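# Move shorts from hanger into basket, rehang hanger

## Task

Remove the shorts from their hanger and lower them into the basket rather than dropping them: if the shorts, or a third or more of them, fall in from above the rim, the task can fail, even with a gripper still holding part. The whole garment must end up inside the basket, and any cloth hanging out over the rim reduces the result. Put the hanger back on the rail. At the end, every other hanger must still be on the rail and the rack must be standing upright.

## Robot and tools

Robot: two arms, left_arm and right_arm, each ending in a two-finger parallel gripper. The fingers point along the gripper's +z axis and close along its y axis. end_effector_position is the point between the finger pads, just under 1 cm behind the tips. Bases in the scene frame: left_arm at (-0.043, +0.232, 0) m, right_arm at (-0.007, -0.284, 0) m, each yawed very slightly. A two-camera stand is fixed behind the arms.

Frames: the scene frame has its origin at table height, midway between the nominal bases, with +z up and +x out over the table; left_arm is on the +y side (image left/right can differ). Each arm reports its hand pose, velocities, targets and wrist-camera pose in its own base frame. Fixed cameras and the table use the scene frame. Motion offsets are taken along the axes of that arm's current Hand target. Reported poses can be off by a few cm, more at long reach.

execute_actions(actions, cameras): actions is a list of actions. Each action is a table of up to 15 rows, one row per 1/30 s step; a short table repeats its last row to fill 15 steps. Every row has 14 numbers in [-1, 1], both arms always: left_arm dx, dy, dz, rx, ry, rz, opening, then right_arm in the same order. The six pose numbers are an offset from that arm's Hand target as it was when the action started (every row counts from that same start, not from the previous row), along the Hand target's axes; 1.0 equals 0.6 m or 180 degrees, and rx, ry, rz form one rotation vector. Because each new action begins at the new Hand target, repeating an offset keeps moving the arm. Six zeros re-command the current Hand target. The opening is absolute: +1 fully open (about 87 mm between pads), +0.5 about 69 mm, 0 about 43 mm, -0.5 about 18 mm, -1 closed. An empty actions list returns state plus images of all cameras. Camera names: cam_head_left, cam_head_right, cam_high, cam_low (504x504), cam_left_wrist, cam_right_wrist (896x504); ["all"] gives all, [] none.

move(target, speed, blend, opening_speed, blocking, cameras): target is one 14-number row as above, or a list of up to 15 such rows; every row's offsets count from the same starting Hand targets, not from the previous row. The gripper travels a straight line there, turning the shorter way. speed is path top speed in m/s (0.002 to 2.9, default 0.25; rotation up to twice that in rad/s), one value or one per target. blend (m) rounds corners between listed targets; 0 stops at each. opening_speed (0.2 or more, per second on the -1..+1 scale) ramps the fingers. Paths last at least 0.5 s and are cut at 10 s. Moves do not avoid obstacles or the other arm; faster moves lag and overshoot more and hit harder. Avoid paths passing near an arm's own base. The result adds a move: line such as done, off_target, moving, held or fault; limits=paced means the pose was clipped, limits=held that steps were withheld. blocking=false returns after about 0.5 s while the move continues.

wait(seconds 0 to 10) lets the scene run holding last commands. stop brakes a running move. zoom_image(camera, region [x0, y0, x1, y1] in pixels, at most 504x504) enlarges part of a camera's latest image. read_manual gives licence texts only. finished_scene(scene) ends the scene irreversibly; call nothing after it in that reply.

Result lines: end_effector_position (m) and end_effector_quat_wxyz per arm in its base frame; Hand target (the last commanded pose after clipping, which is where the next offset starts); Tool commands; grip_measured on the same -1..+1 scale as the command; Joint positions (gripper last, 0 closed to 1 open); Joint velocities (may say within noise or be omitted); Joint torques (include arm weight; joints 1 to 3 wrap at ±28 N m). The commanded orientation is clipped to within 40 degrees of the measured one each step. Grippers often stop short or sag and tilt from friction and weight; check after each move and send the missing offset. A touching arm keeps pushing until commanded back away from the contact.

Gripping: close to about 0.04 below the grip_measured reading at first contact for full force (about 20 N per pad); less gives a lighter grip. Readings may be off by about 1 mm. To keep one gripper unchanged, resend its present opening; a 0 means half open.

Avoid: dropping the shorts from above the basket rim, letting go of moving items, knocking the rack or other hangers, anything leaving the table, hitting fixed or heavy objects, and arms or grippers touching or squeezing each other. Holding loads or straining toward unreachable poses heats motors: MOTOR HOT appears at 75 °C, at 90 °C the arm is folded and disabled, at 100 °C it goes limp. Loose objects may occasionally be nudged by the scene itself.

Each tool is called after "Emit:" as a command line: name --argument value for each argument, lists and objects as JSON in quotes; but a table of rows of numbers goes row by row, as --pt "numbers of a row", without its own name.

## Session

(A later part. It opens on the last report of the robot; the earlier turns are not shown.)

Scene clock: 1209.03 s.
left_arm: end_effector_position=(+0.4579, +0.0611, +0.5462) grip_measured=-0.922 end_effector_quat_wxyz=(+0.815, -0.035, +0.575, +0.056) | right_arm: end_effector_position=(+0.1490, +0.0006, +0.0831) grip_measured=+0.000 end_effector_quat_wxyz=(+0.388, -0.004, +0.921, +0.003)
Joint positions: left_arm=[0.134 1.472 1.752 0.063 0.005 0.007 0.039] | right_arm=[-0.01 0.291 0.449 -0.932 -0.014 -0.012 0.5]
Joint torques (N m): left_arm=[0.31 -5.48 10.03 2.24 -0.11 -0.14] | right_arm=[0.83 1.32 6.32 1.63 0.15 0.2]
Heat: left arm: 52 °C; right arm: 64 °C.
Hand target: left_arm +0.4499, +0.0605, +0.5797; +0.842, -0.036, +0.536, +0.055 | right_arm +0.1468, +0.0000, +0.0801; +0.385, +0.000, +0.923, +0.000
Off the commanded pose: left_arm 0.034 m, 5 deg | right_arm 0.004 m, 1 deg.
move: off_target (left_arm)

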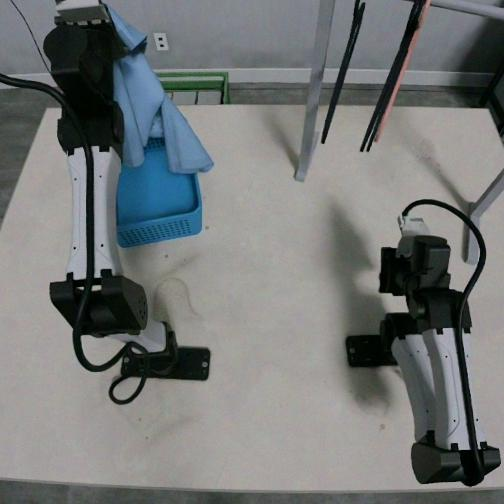

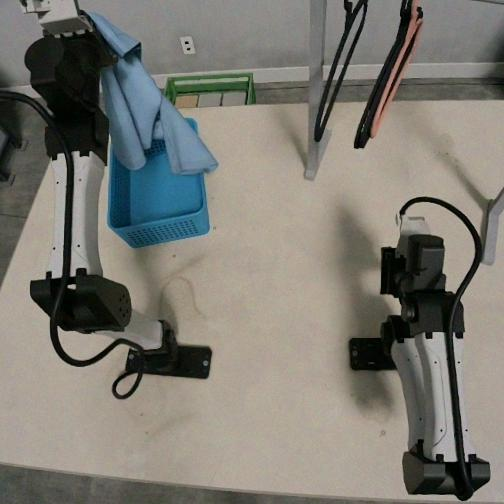

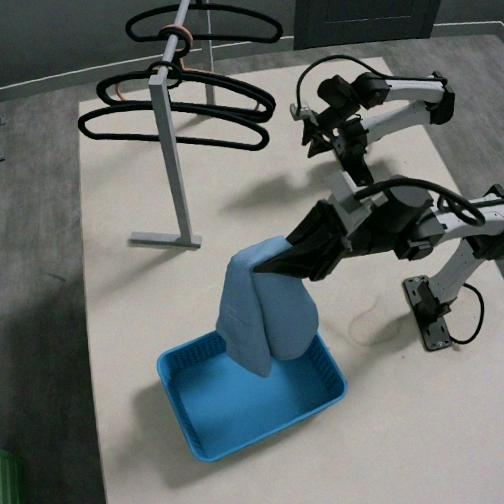

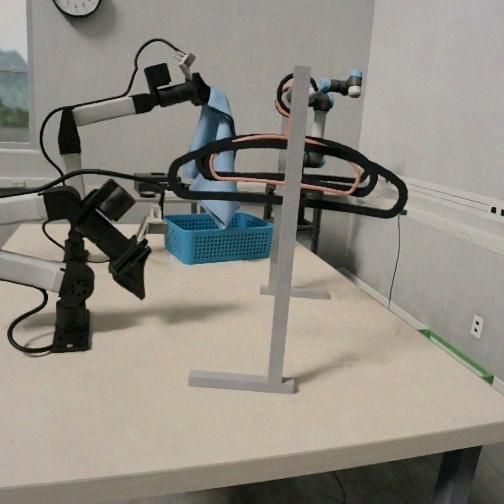

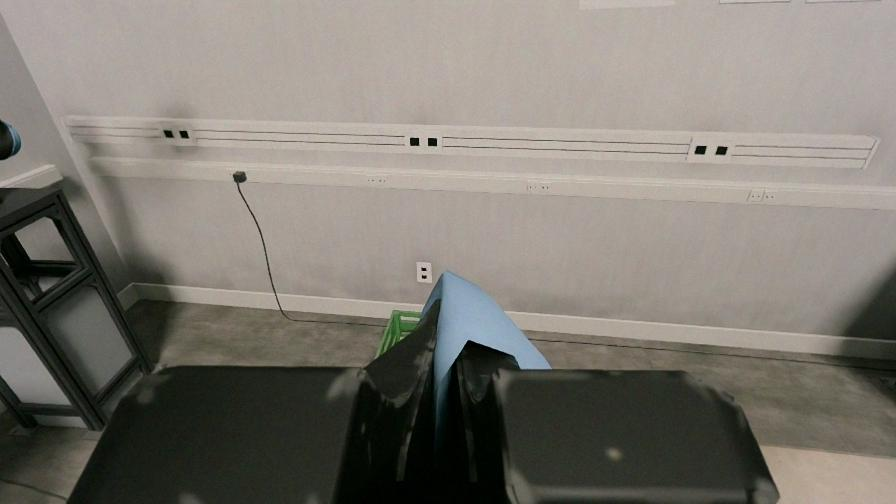

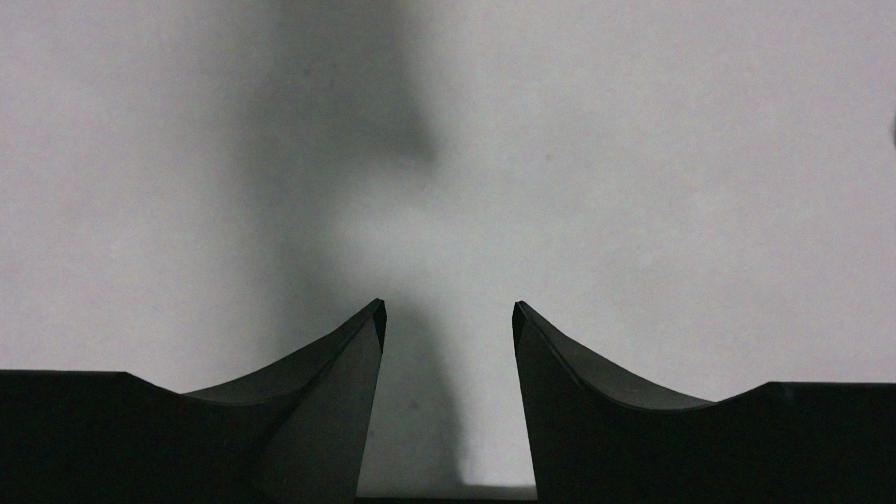

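Emit:
move --target '[0.3788,0.045,-0.1328,-0.0134,0.1393,0.0036,-1.0, 0,0,0,0,0,0,0]' --speed 0.15 --cameras '["cam_head_left", "cam_high", "cam_low", "cam_left_wrist"]'

Scene clock: 1231.27 s.
left_arm: end_effector_position=(+0.4688, +0.0912, +0.3349) grip_measured=-0.922 end_effector_quat_wxyz=(+0.693, -0.065, +0.715, +0.068) | right_arm: end_effector_position=(+0.1490, +0.0006, +0.0831) grip_measured=+0.000 end_effector_quat_wxyz=(+0.388, -0.004, +0.921, +0.003)
Joint positions: left_arm=[0.194 1.409 1.208 0.171 0.006 0.007 0.039] | right_arm=[-0.01 0.291 0.449 -0.932 -0.014 -0.012 0.5]
Joint torques (N m): left_arm=[0.55 -5.97 6.89 2.29 0.08 -0.1] | right_arm=[0.83 1.33 6.31 1.63 0.15 0.21]
Heat: left arm: 52 °C; right arm: 60 °C.
Hand target: left_arm +0.4703, +0.0902, +0.3398; +0.704, -0.061, +0.705, +0.062 | right_arm +0.1468, +0.0000, +0.0801; +0.385, +0.000, +0.923, +0.000
Off the commanded pose: left_arm 0.006 m, 2 deg | right_arm 0.004 m, 1 deg.
move: done
Images, in order (width x height): cam_head_left 504x504, cam_high 504x504, cam_low 504x504, cam_left_wrist 896x504.

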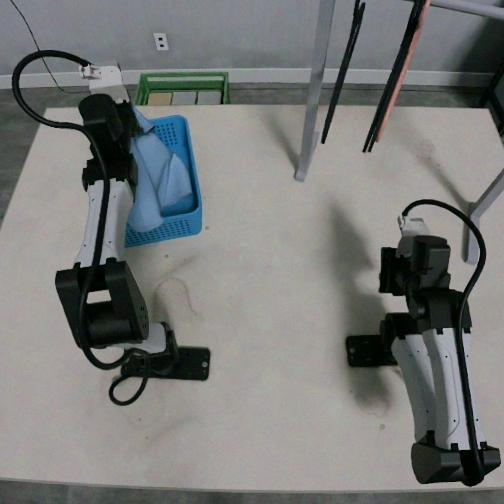

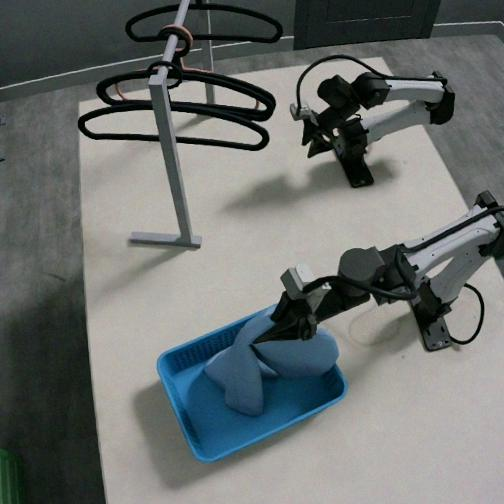

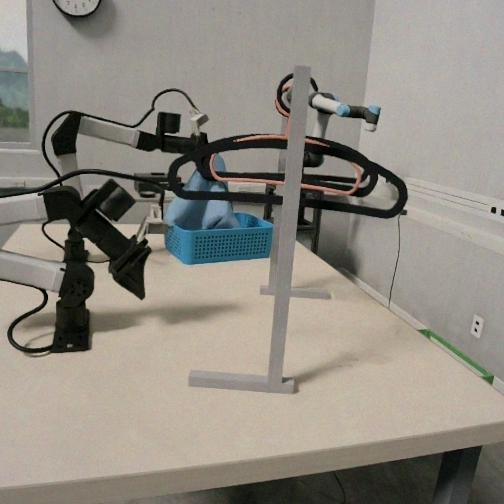

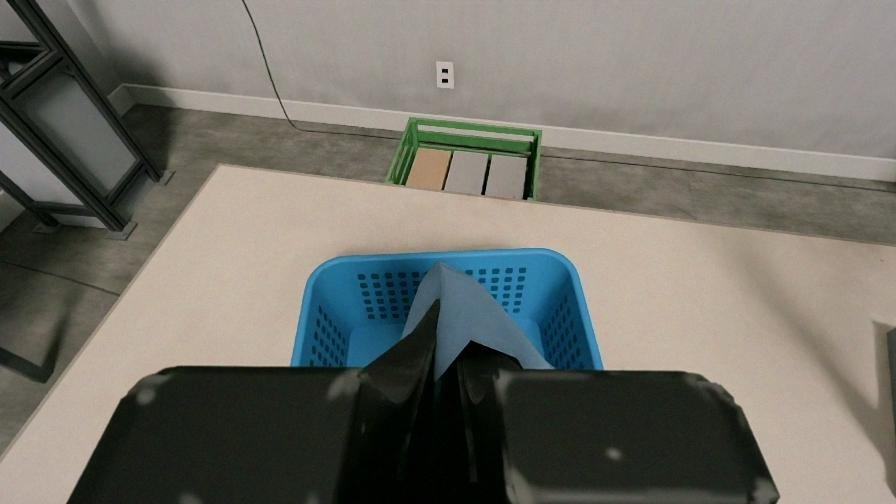

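Emit:
move --pt "0.25 -0.0023 0.0593 0 0.1944 0 -1.0 0 0 0 0 0 0 0" --pt "0.4417 -0.0023 0.0593 0 0.2778 0 -1.0 0 0 0 0 0 0 0" --speed 0.15 --blend '[0.03,0]' --cameras '["cam_head_left", "cam_high", "cam_low", "cam_left_wrist"]'

Emit:
zoom_image --camera "cam_high" --region '[140, 270, 370, 480]'

Scene clock: 1248.67 s.
left_arm: end_effector_position=(+0.5024, +0.0968, +0.0745) grip_measured=-0.922 end_effector_quat_wxyz=(+0.344, -0.085, +0.935, +0.031) | right_arm: end_effector_position=(+0.1490, +0.0006, +0.0831) grip_measured=+0.000 end_effector_quat_wxyz=(+0.388, -0.004, +0.921, +0.003)
Joint positions: left_arm=[0.192 2.027 1.551 -0.389 0.007 0.007 0.039] | right_arm=[-0.01 0.291 0.449 -0.932 -0.014 -0.012 0.5]
Joint torques (N m): left_arm=[-0.25 -9.62 9.43 1.32 -0.08 0.02] | right_arm=[0.85 1.33 6.3 1.63 0.15 0.21]
Heat: left arm: 51 °C; right arm: 59 °C.
Hand target: left_arm +0.5054, +0.0952, +0.0749; +0.340, -0.082, +0.936, +0.030 | right_arm +0.1468, +0.0000, +0.0801; +0.385, +0.000, +0.923, +0.000
Off the commanded pose: left_arm 0.003 m, 1 deg | right_arm 0.004 m, 1 deg.
move: done
Images, in order (width x height): cam_head_left 504x504, cam_high 504x504, cam_low 504x504, cam_left_wrist 896x504.

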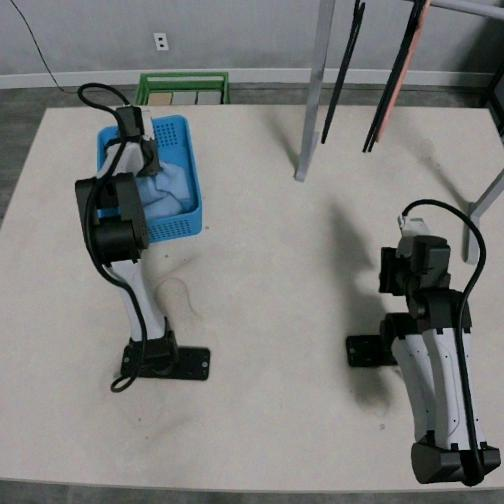

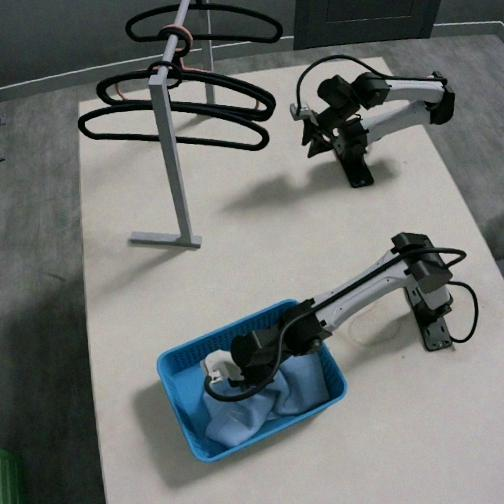

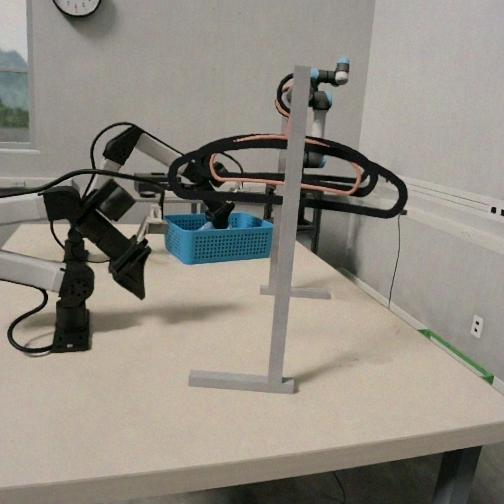

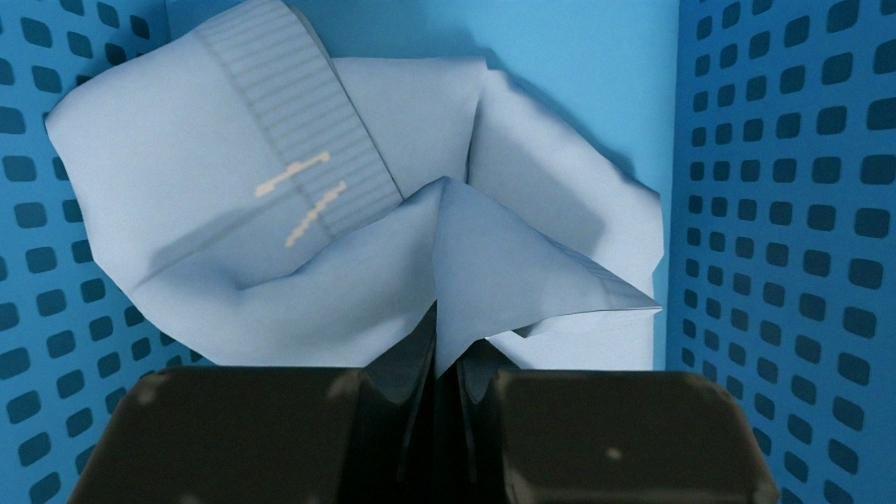

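Scaled by 2.191 from the camera's 504x504 image, which has a finer 720x720 frame.

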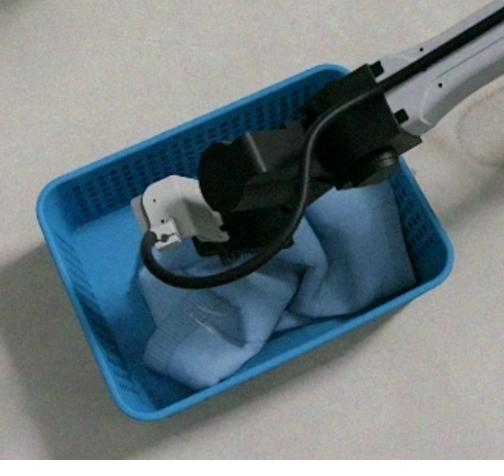

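Emit:
move --pt "0 0 0 0 0 0 -0.2 0 0 0 0 0 0 0" --pt "-0.21 0.0058 -0.3017 0 -0.1 0 -0.2 0 0 0 0 0 0 0" --speed 0.2 --opening_speed 0.6 --cameras '["cam_head_left", "cam_high", "cam_low", "cam_left_wrist"]'

Emit:
zoom_image --camera "cam_high" --region '[80, 0, 310, 220]'

Scene clock: 1261.57 s.
left_arm: end_effector_position=(+0.4893, +0.0950, +0.2839) grip_measured=-0.200 end_effector_quat_wxyz=(+0.477, -0.080, +0.874, +0.045) | right_arm: end_effector_position=(+0.1490, +0.0006, +0.0831) grip_measured=+0.000 end_effector_quat_wxyz=(+0.388, -0.004, +0.921, +0.003)
Joint positions: left_arm=[0.194 1.77 1.859 -0.659 0.008 0.007 0.4] | right_arm=[-0.01 0.291 0.449 -0.932 -0.014 -0.012 0.5]
Joint torques (N m): left_arm=[0.64 -9.63 8.94 1.59 0.03 0.05] | right_arm=[0.83 1.33 6.31 1.63 0.15 0.21]
Heat: left arm: 51 °C; right arm: 59 °C.
Hand target: left_arm +0.4854, +0.0951, +0.2947; +0.483, -0.076, +0.871, +0.042 | right_arm +0.1468, +0.0000, +0.0801; +0.385, +0.000, +0.923, +0.000
Off the commanded pose: left_arm 0.011 m, 1 deg | right_arm 0.004 m, 1 deg.
move: off_target (left_arm)
Images, in order (width x height): cam_head_left 504x504, cam_high 504x504, cam_low 504x504, cam_left_wrist 896x504.

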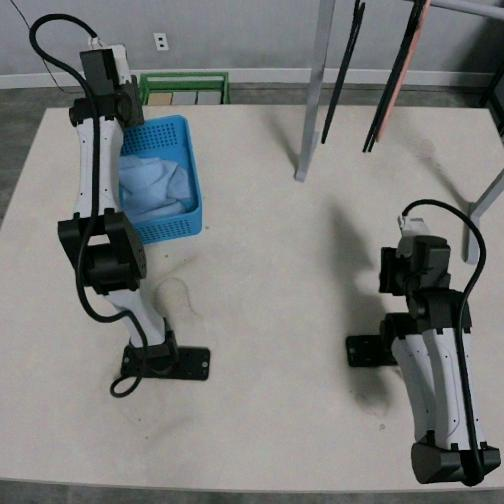

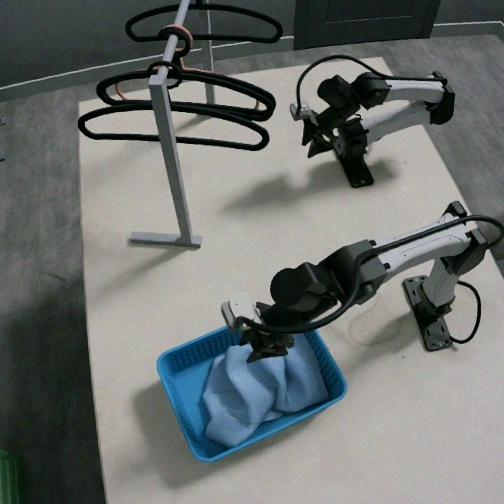

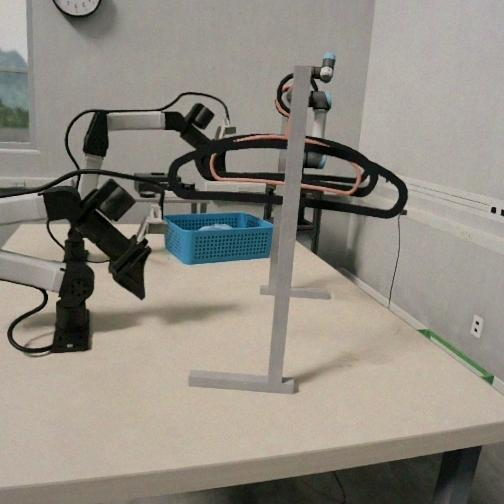

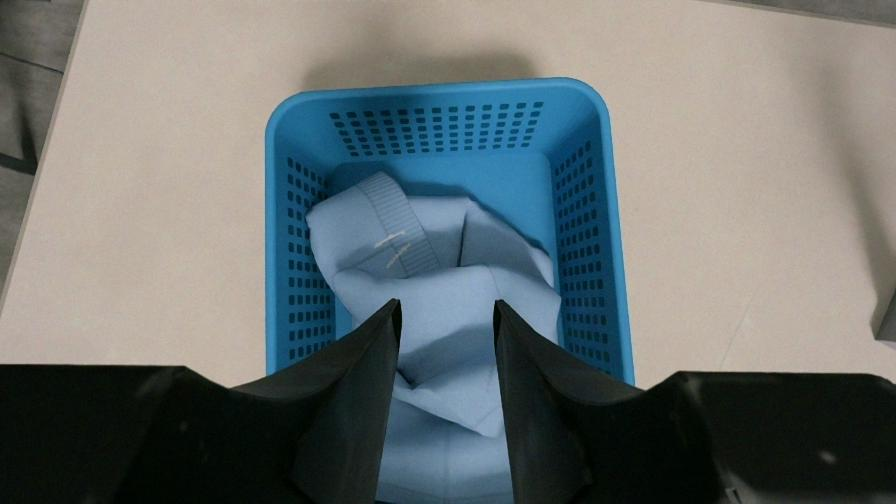

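Scaled by 2.191 from the camera's 504x504 image, which has a finer 720x720 frame.

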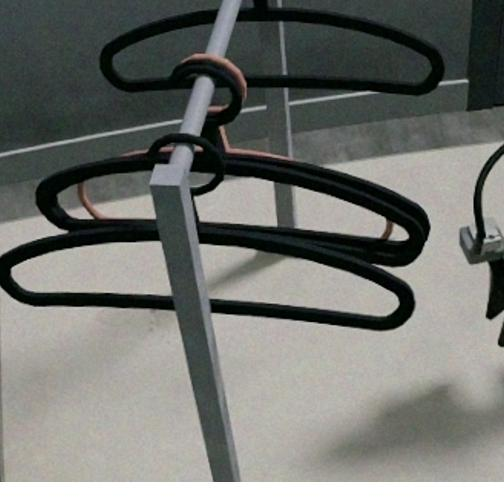

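Emit:
move --pt "0.2347 -0.2252 -0.3297 0.0434 0.072 0.0345 -1.0 -0.1558 0 0.2045 0 0 0 -1.0" --pt "0.5688 -0.2852 -0.1733 0.0434 0.072 0.0345 -1.0 -0.1558 0 0.2045 0 0 0 -1.0" --speed 0.25 --blend '[0.03,0]' --cameras '["cam_head_left", "cam_head_right", "cam_high", "cam_low"]'

Scene clock: 1299.63 s.
left_arm: end_effector_position=(+0.2513, -0.1221, +0.0658) grip_measured=-0.994 end_effector_quat_wxyz=(+0.384, +0.006, +0.923, -0.006) | right_arm: end_effector_position=(+0.2903, -0.0003, +0.0525) grip_measured=-1.000 end_effector_quat_wxyz=(+0.373, -0.003, +0.928, +0.003)
Joint positions: left_arm=[-0.654 1.14 0.59 -0.338 -0.432 -0.486 0.003] | right_arm=[-0.007 1.155 0.534 -0.185 -0.013 -0.01 0]
Joint torques (N m): left_arm=[-0.24 -2.18 5.82 1.52 -0.44 -0.18] | right_arm=[0.84 -1.73 9.42 1.78 0.15 0.2]
Heat: left arm: 52 °C; right arm: 58 °C.
Hand target: left_arm +0.2500, -0.1201, +0.0604; +0.383, +0.000, +0.924, +0.000 | right_arm +0.2998, -0.0001, +0.0604; +0.385, +0.000, +0.923, +0.000
Off the commanded pose: left_arm 0.006 m, 1 deg | right_arm 0.012 m, 2 deg.
move: off_target (right_arm)
Images, in order (width x height): cam_head_left 504x504, cam_head_right 504x504, cam_high 504x504, cam_low 504x504.

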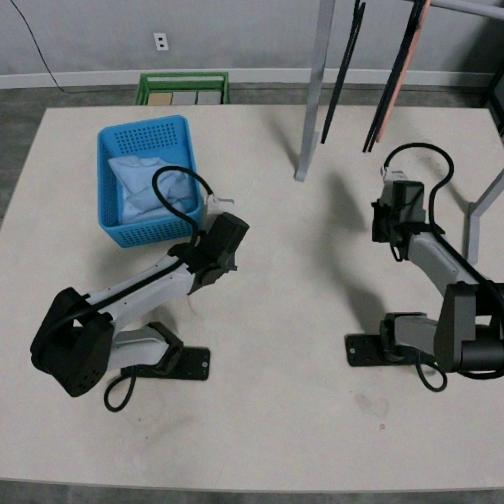

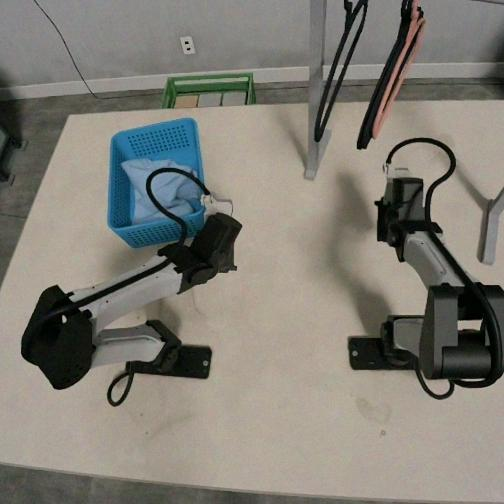

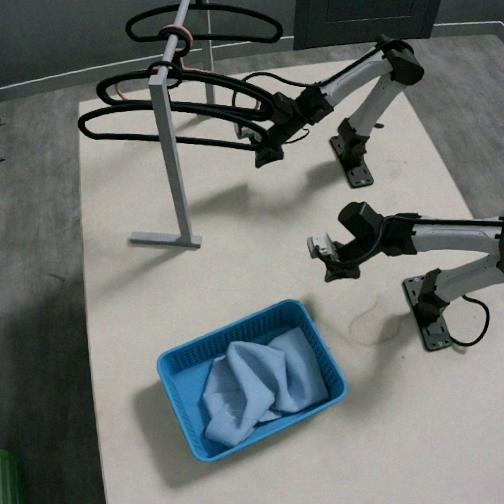

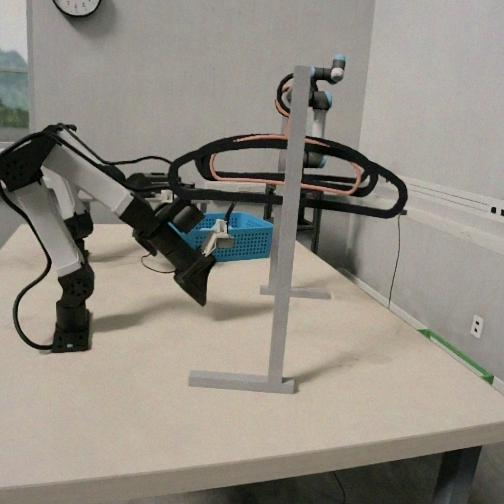

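Emit:
finished_scene --scene 1

The scene is finished: the task was done.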